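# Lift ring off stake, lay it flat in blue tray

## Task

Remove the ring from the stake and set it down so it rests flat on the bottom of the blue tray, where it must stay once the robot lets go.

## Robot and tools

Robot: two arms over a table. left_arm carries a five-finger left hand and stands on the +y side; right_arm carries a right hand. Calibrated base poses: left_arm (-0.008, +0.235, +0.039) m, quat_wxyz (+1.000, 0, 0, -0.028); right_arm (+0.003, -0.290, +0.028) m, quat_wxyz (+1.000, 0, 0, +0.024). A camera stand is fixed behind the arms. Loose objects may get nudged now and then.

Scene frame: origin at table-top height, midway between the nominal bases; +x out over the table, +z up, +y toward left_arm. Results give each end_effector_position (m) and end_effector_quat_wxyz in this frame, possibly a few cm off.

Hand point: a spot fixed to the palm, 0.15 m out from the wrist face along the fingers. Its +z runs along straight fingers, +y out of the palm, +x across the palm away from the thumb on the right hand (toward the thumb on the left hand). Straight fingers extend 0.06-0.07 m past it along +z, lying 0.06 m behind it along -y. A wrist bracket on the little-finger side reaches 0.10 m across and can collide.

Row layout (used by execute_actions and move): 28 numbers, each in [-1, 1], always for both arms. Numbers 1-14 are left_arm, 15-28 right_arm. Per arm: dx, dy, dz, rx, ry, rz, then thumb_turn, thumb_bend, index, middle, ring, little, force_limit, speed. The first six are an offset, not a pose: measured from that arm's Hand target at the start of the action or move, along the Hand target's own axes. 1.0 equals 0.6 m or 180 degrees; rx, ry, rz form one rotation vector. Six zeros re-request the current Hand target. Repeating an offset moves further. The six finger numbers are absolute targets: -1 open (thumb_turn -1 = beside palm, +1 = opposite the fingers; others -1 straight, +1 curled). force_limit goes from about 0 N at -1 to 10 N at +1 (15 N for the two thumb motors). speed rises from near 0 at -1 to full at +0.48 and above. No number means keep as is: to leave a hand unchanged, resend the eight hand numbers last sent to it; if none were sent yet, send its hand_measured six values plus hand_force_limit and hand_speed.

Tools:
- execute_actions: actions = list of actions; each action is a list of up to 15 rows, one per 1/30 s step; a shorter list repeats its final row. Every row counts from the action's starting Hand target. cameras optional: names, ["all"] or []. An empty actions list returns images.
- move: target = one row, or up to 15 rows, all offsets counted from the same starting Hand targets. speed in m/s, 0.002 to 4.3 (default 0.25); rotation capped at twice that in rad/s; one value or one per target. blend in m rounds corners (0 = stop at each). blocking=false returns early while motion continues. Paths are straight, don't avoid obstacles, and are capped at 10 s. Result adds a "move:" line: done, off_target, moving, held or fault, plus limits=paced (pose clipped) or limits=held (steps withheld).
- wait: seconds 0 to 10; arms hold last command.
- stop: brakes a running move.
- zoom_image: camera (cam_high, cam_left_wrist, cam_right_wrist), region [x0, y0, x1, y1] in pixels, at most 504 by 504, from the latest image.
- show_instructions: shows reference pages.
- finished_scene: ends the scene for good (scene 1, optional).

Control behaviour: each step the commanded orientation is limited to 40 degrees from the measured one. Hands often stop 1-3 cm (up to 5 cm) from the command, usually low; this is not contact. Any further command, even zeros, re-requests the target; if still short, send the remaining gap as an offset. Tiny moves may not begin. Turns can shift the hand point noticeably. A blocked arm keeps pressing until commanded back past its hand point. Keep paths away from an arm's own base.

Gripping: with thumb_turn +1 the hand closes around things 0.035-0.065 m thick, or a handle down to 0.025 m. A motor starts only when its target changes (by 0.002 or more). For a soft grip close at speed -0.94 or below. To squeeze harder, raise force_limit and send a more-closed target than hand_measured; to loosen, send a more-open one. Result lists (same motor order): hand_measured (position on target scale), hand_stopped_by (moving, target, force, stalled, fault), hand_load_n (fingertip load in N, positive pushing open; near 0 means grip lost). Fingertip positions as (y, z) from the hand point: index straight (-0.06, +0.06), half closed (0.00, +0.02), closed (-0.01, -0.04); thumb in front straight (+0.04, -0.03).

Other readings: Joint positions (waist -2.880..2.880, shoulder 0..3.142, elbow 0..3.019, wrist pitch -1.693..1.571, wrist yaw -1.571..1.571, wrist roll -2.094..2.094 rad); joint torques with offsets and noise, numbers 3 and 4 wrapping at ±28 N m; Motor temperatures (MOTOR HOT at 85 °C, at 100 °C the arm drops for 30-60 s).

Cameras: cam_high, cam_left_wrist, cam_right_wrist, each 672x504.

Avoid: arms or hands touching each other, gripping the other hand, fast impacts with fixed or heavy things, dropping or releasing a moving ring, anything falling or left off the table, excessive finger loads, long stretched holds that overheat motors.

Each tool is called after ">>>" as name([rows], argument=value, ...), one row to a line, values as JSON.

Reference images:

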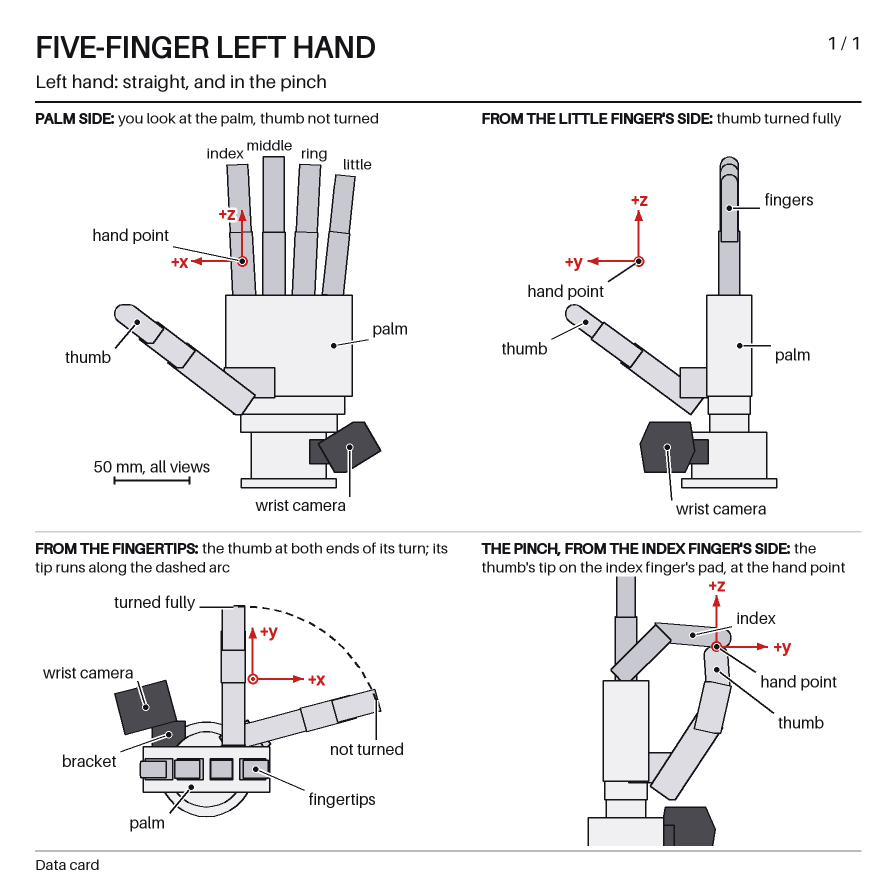

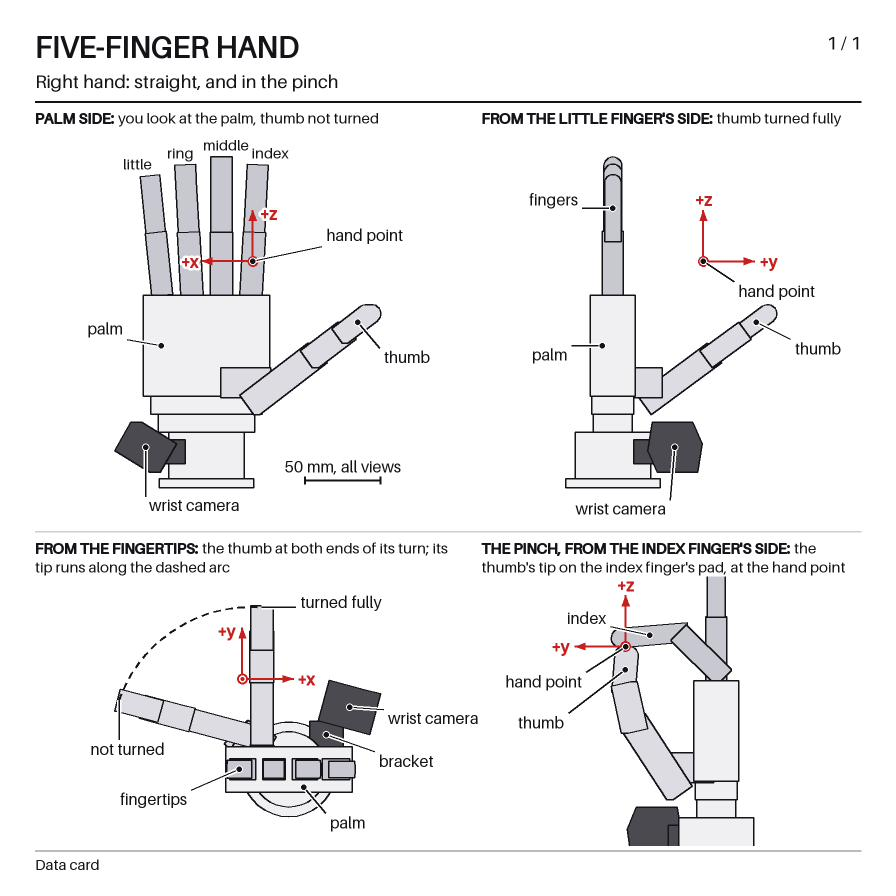

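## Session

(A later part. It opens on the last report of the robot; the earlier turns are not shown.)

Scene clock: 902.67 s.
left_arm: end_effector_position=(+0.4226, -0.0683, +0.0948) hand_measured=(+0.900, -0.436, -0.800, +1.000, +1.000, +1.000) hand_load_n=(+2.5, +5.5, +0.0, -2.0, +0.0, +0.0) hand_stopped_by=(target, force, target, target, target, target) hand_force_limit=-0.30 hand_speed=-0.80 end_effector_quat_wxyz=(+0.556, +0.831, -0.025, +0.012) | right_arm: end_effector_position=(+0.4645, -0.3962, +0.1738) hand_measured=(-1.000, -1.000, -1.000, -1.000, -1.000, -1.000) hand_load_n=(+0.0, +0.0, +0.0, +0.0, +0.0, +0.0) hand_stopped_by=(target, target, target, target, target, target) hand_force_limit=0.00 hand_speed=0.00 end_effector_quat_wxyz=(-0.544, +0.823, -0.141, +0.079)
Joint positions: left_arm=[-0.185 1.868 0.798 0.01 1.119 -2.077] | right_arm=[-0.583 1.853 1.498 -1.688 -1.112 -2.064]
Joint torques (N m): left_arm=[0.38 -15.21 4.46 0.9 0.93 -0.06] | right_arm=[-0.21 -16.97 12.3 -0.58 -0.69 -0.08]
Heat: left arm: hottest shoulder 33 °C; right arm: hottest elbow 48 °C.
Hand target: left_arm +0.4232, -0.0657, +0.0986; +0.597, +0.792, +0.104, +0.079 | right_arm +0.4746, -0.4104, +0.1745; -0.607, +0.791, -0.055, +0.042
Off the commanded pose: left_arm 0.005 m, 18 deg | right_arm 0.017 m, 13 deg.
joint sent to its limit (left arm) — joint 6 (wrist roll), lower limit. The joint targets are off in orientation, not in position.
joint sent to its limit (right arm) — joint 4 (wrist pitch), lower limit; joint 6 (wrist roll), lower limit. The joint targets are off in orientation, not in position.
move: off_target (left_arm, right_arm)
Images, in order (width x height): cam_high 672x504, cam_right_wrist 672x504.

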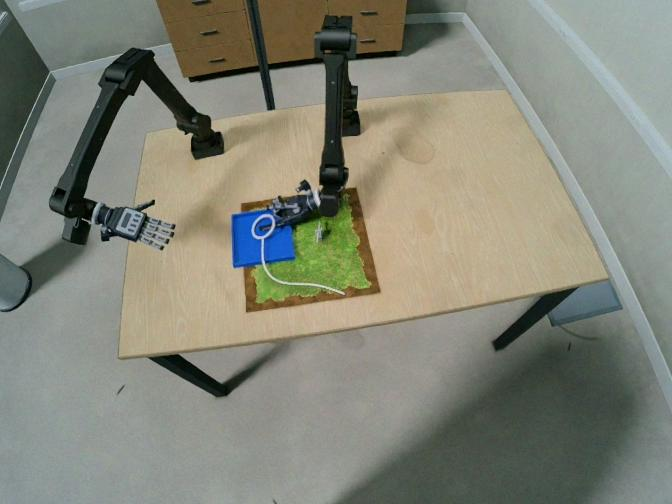

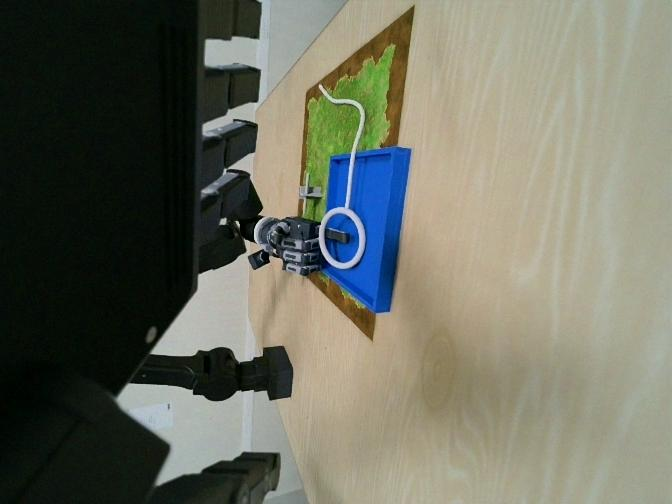

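>>> move(target=[0.0173, -0.0177, -0.0619, 0,0,0, 0.9,0.0,-0.8,1,1,1,-0.3,-0.8, 0,0,0,0,0,0,-1,-1,-1,-1,-1,-1,0,0], speed=0.05, cameras=["cam_high","cam_right_wrist"])

>>> zoom_image(camera="cam_right_wrist", region=[230, 150, 390, 310])

>>> zoom_image(camera="cam_high", region=[225, 185, 305, 265])

Scene clock: 906.53 s.
left_arm: end_effector_position=(+0.4213, -0.0307, +0.0929) hand_measured=(+0.900, -0.436, -0.800, +1.000, +1.000, +1.000) hand_load_n=(+2.5, +5.0, +0.5, -2.0, +0.0, +0.0) hand_stopped_by=(target, force, target, target, target, target) hand_force_limit=-0.30 hand_speed=-0.80 end_effector_quat_wxyz=(+0.564, +0.825, +0.011, +0.016) | right_arm: end_effector_position=(+0.4645, -0.3962, +0.1738) hand_measured=(-1.000, -1.000, -1.000, -1.000, -1.000, -1.000) hand_load_n=(+0.0, +0.0, +0.0, +0.0, +0.0, +0.0) hand_stopped_by=(target, target, target, target, target, target) hand_force_limit=0.00 hand_speed=0.00 end_effector_quat_wxyz=(-0.544, +0.823, -0.141, +0.079)
Joint positions: left_arm=[-0.105 1.852 0.742 0.021 1.149 -2.077] | right_arm=[-0.583 1.853 1.498 -1.688 -1.112 -2.064]
Joint torques (N m): left_arm=[0.67 -14.8 3.81 1.7 1.17 -0.04] | right_arm=[0.62 -16.44 12.15 -0.61 -0.72 -0.08]
Heat: left arm: hottest shoulder 33 °C; right arm: hottest elbow 48 °C.
Hand target: left_arm +0.4231, -0.0258, +0.0986; +0.597, +0.792, +0.104, +0.079 | right_arm +0.4746, -0.4104, +0.1745; -0.607, +0.791, -0.055, +0.042
Off the commanded pose: left_arm 0.008 m, 14 deg | right_arm 0.017 m, 13 deg.
joint sent to its limit (left arm) — joint 6 (wrist roll), lower limit. The joint targets are off in orientation, not in position.
joint sent to its limit (right arm) — joint 4 (wrist pitch), lower limit; joint 6 (wrist roll), lower limit. The joint targets are off in orientation, not in position.
move: off_target (left_arm, right_arm)
Images, in order (width x height): cam_high 672x504, cam_right_wrist 672x504.

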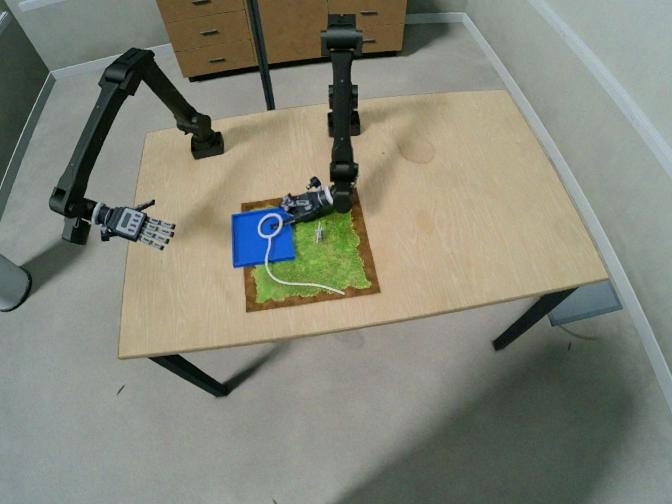

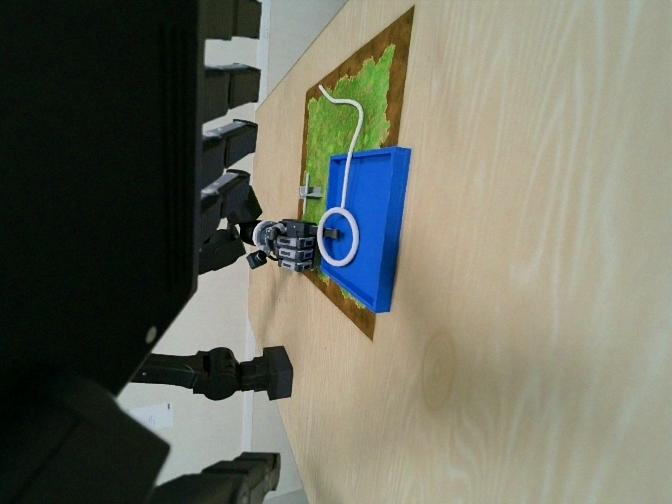

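Scaled by 3.150 from the camera's 672x504 image, which has a finer 960x720 frame.

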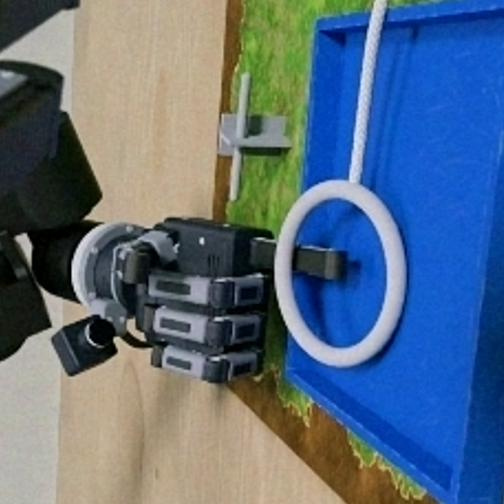

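Scaled by 6.300 from the camera's 672x504 image, which has a finer 960x720 frame.

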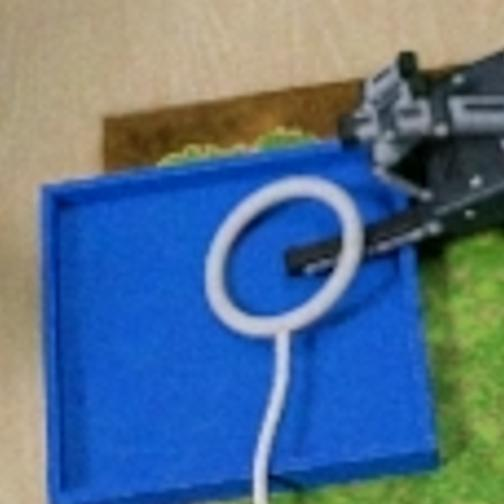

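>>> move(target=[0.0087, -0.0185, -0.0282, 0,0,0, 0.9,0.0,-1,1,1,1,-0.3,-0.8, 0,0,0,0,0,0,-1,-1,-1,-1,-1,-1,0,0], speed=0.15, cameras=["cam_high","cam_right_wrist"])

>>> zoom_image(camera="cam_right_wrist", region=[230, 150, 390, 310])

>>> zoom_image(camera="cam_high", region=[225, 185, 305, 265])

Scene clock: 910.13 s.
left_arm: end_effector_position=(+0.4230, -0.0132, +0.0969) hand_measured=(+0.900, -0.436, -1.000, +1.000, +1.000, +1.000) hand_load_n=(+2.5, +5.5, -0.5, -2.0, +0.0, +0.0) hand_stopped_by=(target, force, target, target, target, target) hand_force_limit=-0.30 hand_speed=-0.80 end_effector_quat_wxyz=(+0.575, +0.817, +0.019, +0.031) | right_arm: end_effector_position=(+0.4645, -0.3962, +0.1738) hand_measured=(-1.000, -1.000, -1.000, -1.000, -1.000, -1.000) hand_load_n=(+0.0, +0.0, +0.0, +0.0, +0.0, +0.0) hand_stopped_by=(target, target, target, target, target, target) hand_force_limit=0.00 hand_speed=0.00 end_effector_quat_wxyz=(-0.544, +0.823, -0.141, +0.079)
Joint positions: left_arm=[-0.065 1.848 0.72 0.061 1.176 -2.077] | right_arm=[-0.583 1.853 1.498 -1.688 -1.112 -2.064]
Joint torques (N m): left_arm=[1.08 -13.33 3.33 1.43 0.62 -0.03] | right_arm=[-0.21 -17.32 12.33 -0.65 -0.65 -0.07]
Heat: left arm: hottest shoulder 33 °C; right arm: hottest elbow 48 °C.
Hand target: left_arm +0.4232, -0.0057, +0.0925; +0.597, +0.792, +0.104, +0.079 | right_arm +0.4746, -0.4104, +0.1745; -0.607, +0.791, -0.055, +0.042
Off the commanded pose: left_arm 0.009 m, 12 deg | right_arm 0.017 m, 13 deg.
joint sent to its limit (left arm) — joint 6 (wrist roll), lower limit. The joint targets are off in orientation, not in position.
joint sent to its limit (right arm) — joint 4 (wrist pitch), lower limit; joint 6 (wrist roll), lower limit. The joint targets are off in orientation, not in position.
move: off_target (left_arm, right_arm)
Images, in order (width x height): cam_high 672x504, cam_right_wrist 672x504.

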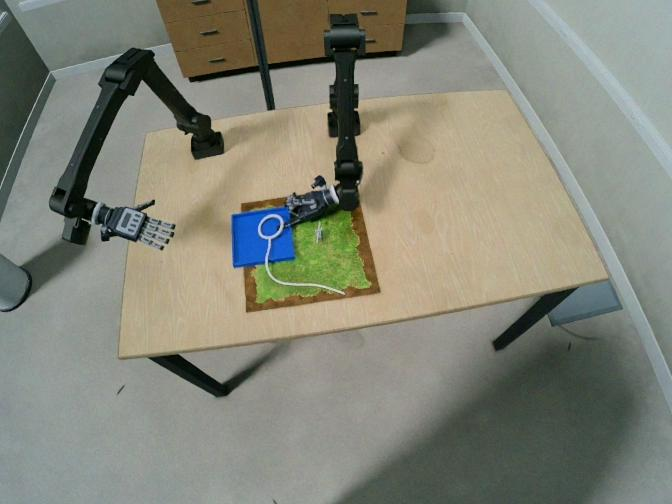

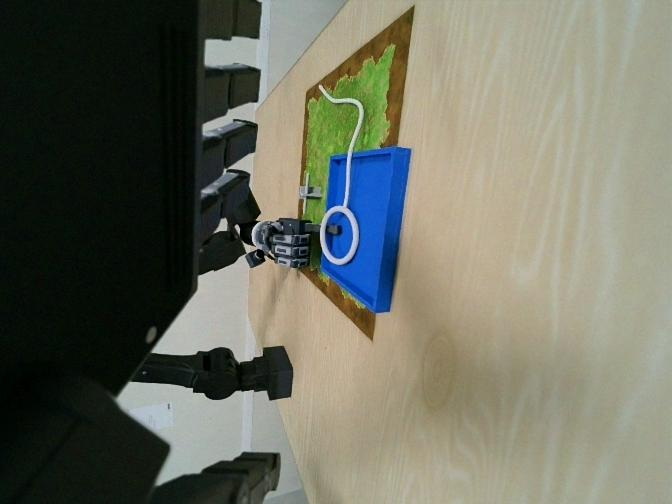

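Scaled by 3.150 from the camera's 672x504 image, which has a finer 960x720 frame.

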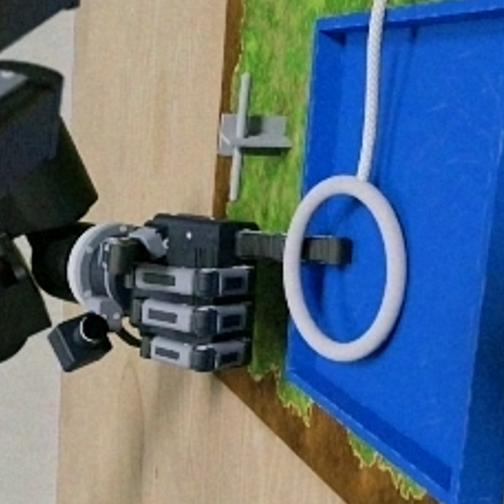

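Scaled by 6.300 from the camera's 672x504 image, which has a finer 960x720 frame.

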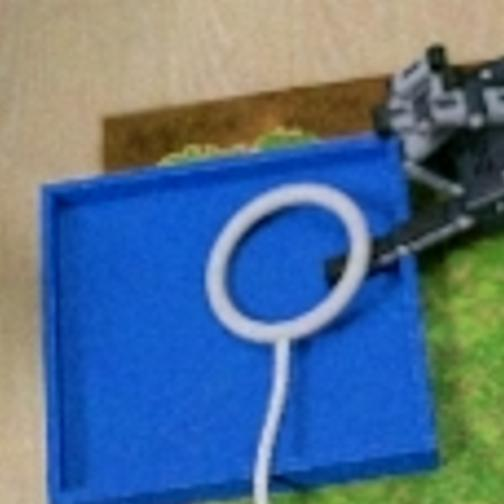

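>>> move(target=[0.0162, 0.0027, -0.0510, 0,0,0, 0.9,0.0,-1,1,1,1,-0.3,-0.8, 0,0,0,0,0,0,-1,-1,-1,-1,-1,-1,0,0], speed=0.15, cameras=["cam_high","cam_right_wrist"])

>>> zoom_image(camera="cam_right_wrist", region=[230, 150, 390, 310])

>>> zoom_image(camera="cam_high", region=[225, 185, 305, 265])

Scene clock: 911.97 s.
left_arm: end_effector_position=(+0.4262, +0.0187, +0.1072) hand_measured=(+0.900, -0.436, -1.000, +1.000, +1.000, +1.000) hand_load_n=(+2.5, +5.5, -2.0, -1.5, +0.0, +0.0) hand_stopped_by=(target, force, target, target, target, target) hand_force_limit=-0.30 hand_speed=-0.80 end_effector_quat_wxyz=(+0.584, +0.809, +0.044, +0.048) | right_arm: end_effector_position=(+0.4645, -0.3962, +0.1738) hand_measured=(-1.000, -1.000, -1.000, -1.000, -1.000, -1.000) hand_load_n=(-0.5, +0.0, +0.0, +0.0, -0.5, +0.0) hand_stopped_by=(target, target, target, target, target, target) hand_force_limit=0.00 hand_speed=0.00 end_effector_quat_wxyz=(-0.544, +0.823, -0.141, +0.079)
Joint positions: left_arm=[0.009 1.815 0.687 0.061 1.204 -2.077] | right_arm=[-0.583 1.853 1.498 -1.688 -1.112 -2.064]
Joint torques (N m): left_arm=[1.03 -12.86 3.34 1.24 0.6 -0.06] | right_arm=[-0.85 -16.56 12.18 -0.65 -0.69 -0.09]
Heat: left arm: hottest shoulder 33 °C; right arm: hottest elbow 48 °C.
Hand target: left_arm +0.4252, +0.0248, +0.1027; +0.597, +0.792, +0.104, +0.079 | right_arm +0.4746, -0.4104, +0.1745; -0.607, +0.791, -0.055, +0.042
Off the commanded pose: left_arm 0.008 m, 8 deg | right_arm 0.017 m, 13 deg.
joint sent to its limit (left arm) — joint 6 (wrist roll), lower limit. The joint targets are off in orientation, not in position.
joint sent to its limit (right arm) — joint 4 (wrist pitch), lower limit; joint 6 (wrist roll), lower limit. The joint targets are off in orientation, not in position.
move: off_target (left_arm, right_arm)
Images, in order (width x height): cam_high 672x504, cam_right_wrist 672x504.

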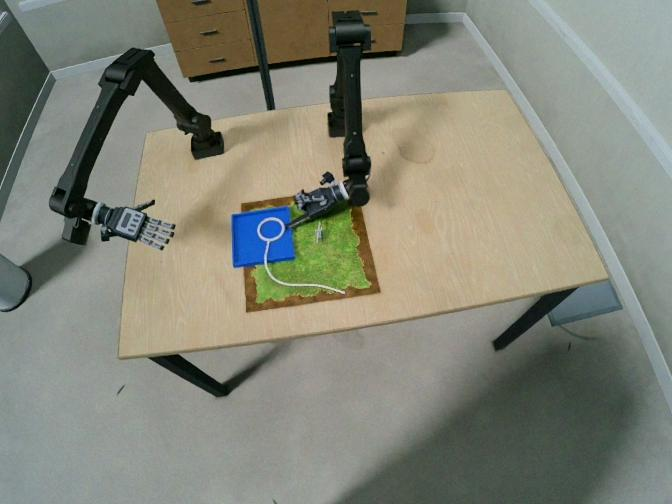

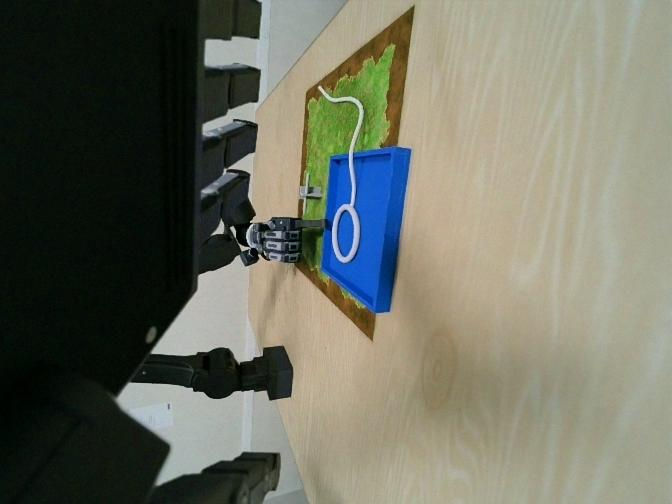

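Scaled by 3.150 from the camera's 672x504 image, which has a finer 960x720 frame.

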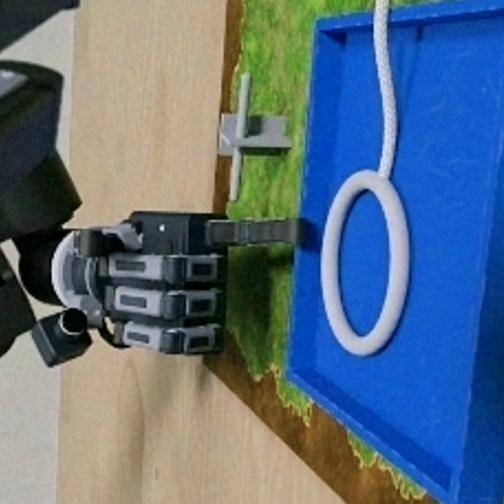

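Scaled by 6.300 from the camera's 672x504 image, which has a finer 960x720 frame.

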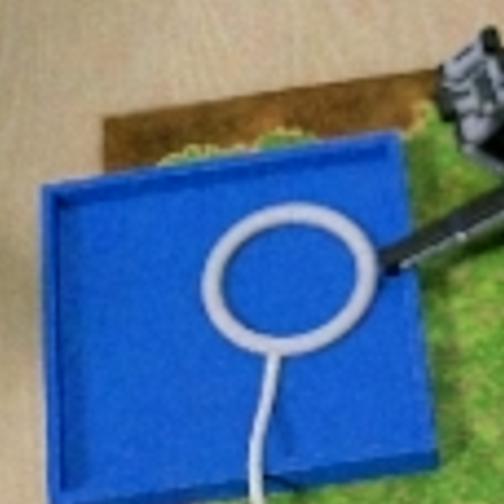

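>>> move(target=[0.013, 0.1149, -0.0831, 0,0,0, 0.9,0.0,-1,1,1,1,-0.3,-0.8, 0,0,0,0,0,0,-1,-1,-1,-1,-1,-1,0,0], speed=0.1, cameras=["cam_high","cam_right_wrist"])

>>> zoom_image(camera="cam_right_wrist", region=[290, 130, 450, 330])

>>> zoom_image(camera="cam_high", region=[225, 195, 305, 275])

Scene clock: 914.00 s.
left_arm: end_effector_position=(+0.4249, +0.0505, +0.1829) hand_measured=(+0.900, -0.436, -1.000, +1.000, +1.000, +1.000) hand_load_n=(+2.5, +5.5, +0.0, -2.0, +0.0, +0.0) hand_stopped_by=(target, force, target, target, target, target) hand_force_limit=-0.30 hand_speed=-0.80 end_effector_quat_wxyz=(+0.589, +0.803, +0.072, +0.064) | right_arm: end_effector_position=(+0.4645, -0.3962, +0.1738) hand_measured=(-1.000, -1.000, -1.000, -1.000, -1.000, -1.000) hand_load_n=(+0.0, +0.0, +0.0, +0.0, +0.0, +0.0) hand_stopped_by=(target, target, target, target, target, target) hand_force_limit=0.00 hand_speed=0.00 end_effector_quat_wxyz=(-0.544, +0.823, -0.141, +0.079)
Joint positions: left_arm=[0.083 1.577 0.675 -0.17 1.224 -2.077] | right_arm=[-0.583 1.853 1.498 -1.688 -1.112 -2.064]
Joint torques (N m): left_arm=[0.67 -11.46 5.64 0.84 1.01 -0.05] | right_arm=[0.03 -16.09 12.18 -0.88 -0.74 -0.11]
Heat: left arm: hottest shoulder 33 °C; right arm: hottest elbow 48 °C.
Hand target: left_arm +0.4250, +0.0547, +0.1825; +0.597, +0.792, +0.104, +0.079 | right_arm +0.4746, -0.4104, +0.1745; -0.607, +0.791, -0.055, +0.042
Off the commanded pose: left_arm 0.004 m, 4 deg | right_arm 0.017 m, 13 deg.
joint sent to its limit (left arm) — joint 6 (wrist roll), lower limit. The joint targets are off in orientation, not in position.
joint sent to its limit (right arm) — joint 4 (wrist pitch), lower limit; joint 6 (wrist roll), lower limit. The joint targets are off in orientation, not in position.
move: off_target (left_arm, right_arm)
Images, in order (width x height): cam_high 672x504, cam_right_wrist 672x504.

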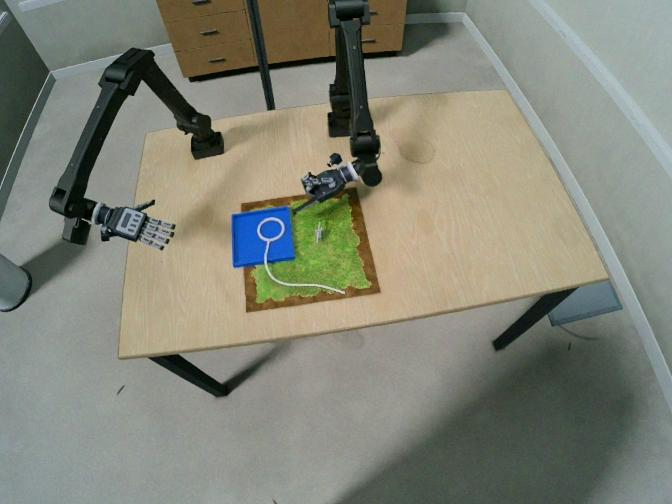

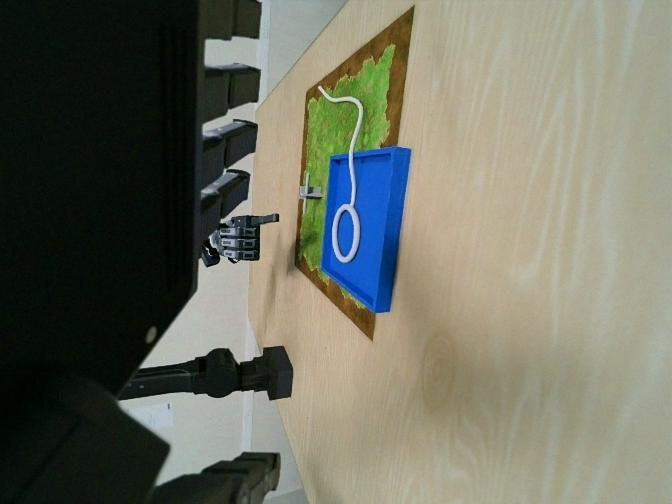

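Scaled by 2.520 from the camera's 672x504 image, which has a finer 960x720 frame.

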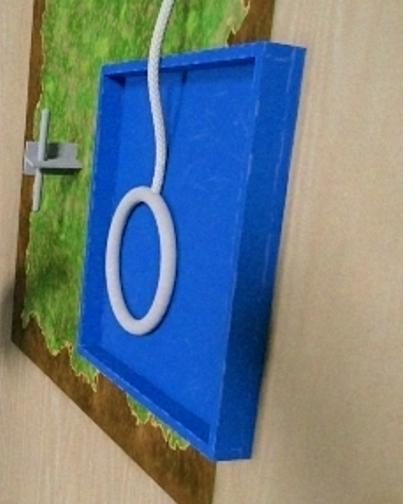

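Scaled by 6.300 from the camera's 672x504 image, which has a finer 960x720 frame.

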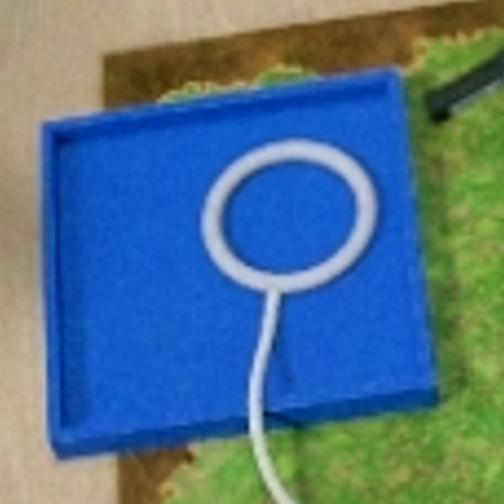

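>>> zoom_image(camera="cam_right_wrist", region=[320, 170, 390, 280])

>>> zoom_image(camera="cam_high", region=[252, 212, 292, 272])

Scaled by 4.582 from the camera's 672x504 image, which has a finer 960x720 frame.

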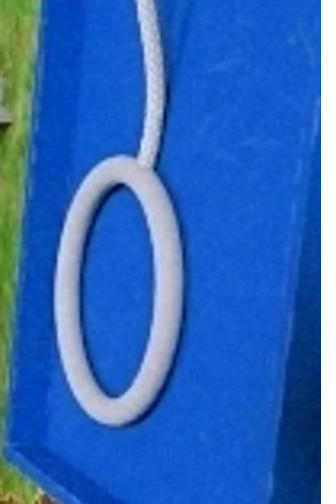

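Scaled by 8.400 from the camera's 672x504 image, which has a finer 960x720 frame.

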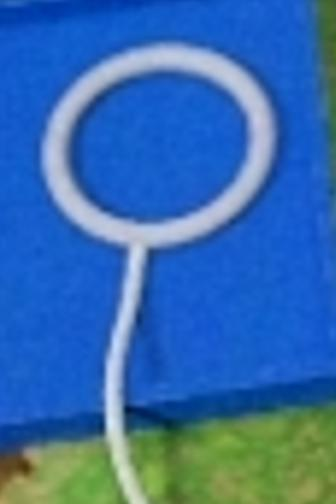

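>>> wait(seconds=1)

>>> finished_scene()

Scene clock: 915.67 s.
left_arm: end_effector_position=(+0.4249, +0.0505, +0.1829) hand_measured=(+0.900, -0.436, -1.000, +1.000, +1.000, +1.000) hand_load_n=(+2.0, +5.5, +0.0, -2.0, +0.0, +0.0) hand_stopped_by=(target, force, target, target, target, target) hand_force_limit=-0.30 hand_speed=-0.80 end_effector_quat_wxyz=(+0.589, +0.803, +0.072, +0.064) | right_arm: end_effector_position=(+0.4645, -0.3962, +0.1738) hand_measured=(-1.000, -1.000, -1.000, -1.000, -1.000, -1.000) hand_load_n=(-0.5, +0.0, +0.0, +0.0, +0.0, +0.0) hand_stopped_by=(target, target, target, target, target, target) hand_force_limit=0.00 hand_speed=0.00 end_effector_quat_wxyz=(-0.544, +0.823, -0.141, +0.079)
Joint positions: left_arm=[0.083 1.577 0.675 -0.17 1.224 -2.077] | right_arm=[-0.583 1.853 1.498 -1.688 -1.112 -2.064]
Joint velocities: left_arm=[within noise] | right_arm=[-0.005 -0.005 -0.002 -0.002 -0.007 0.168]
Joint torques (N m): left_arm=[0.67 -11.4 5.59 0.79 1 -0.04] | right_arm=[0.79 -16.26 12.15 -0.68 -0.71 -0.07]
Heat: left arm: hottest shoulder 33 °C; right arm: hottest elbow 48 °C.
Hand target: left_arm +0.4251, +0.0547, +0.1825; +0.597, +0.792, +0.104, +0.079 | right_arm +0.4746, -0.4104, +0.1745; -0.607, +0.791, -0.055, +0.042
Off the commanded pose: left_arm 0.004 m, 4 deg | right_arm 0.017 m, 13 deg.
wait: 1.00 s; at rest from the start

The scene is finished: the task was done.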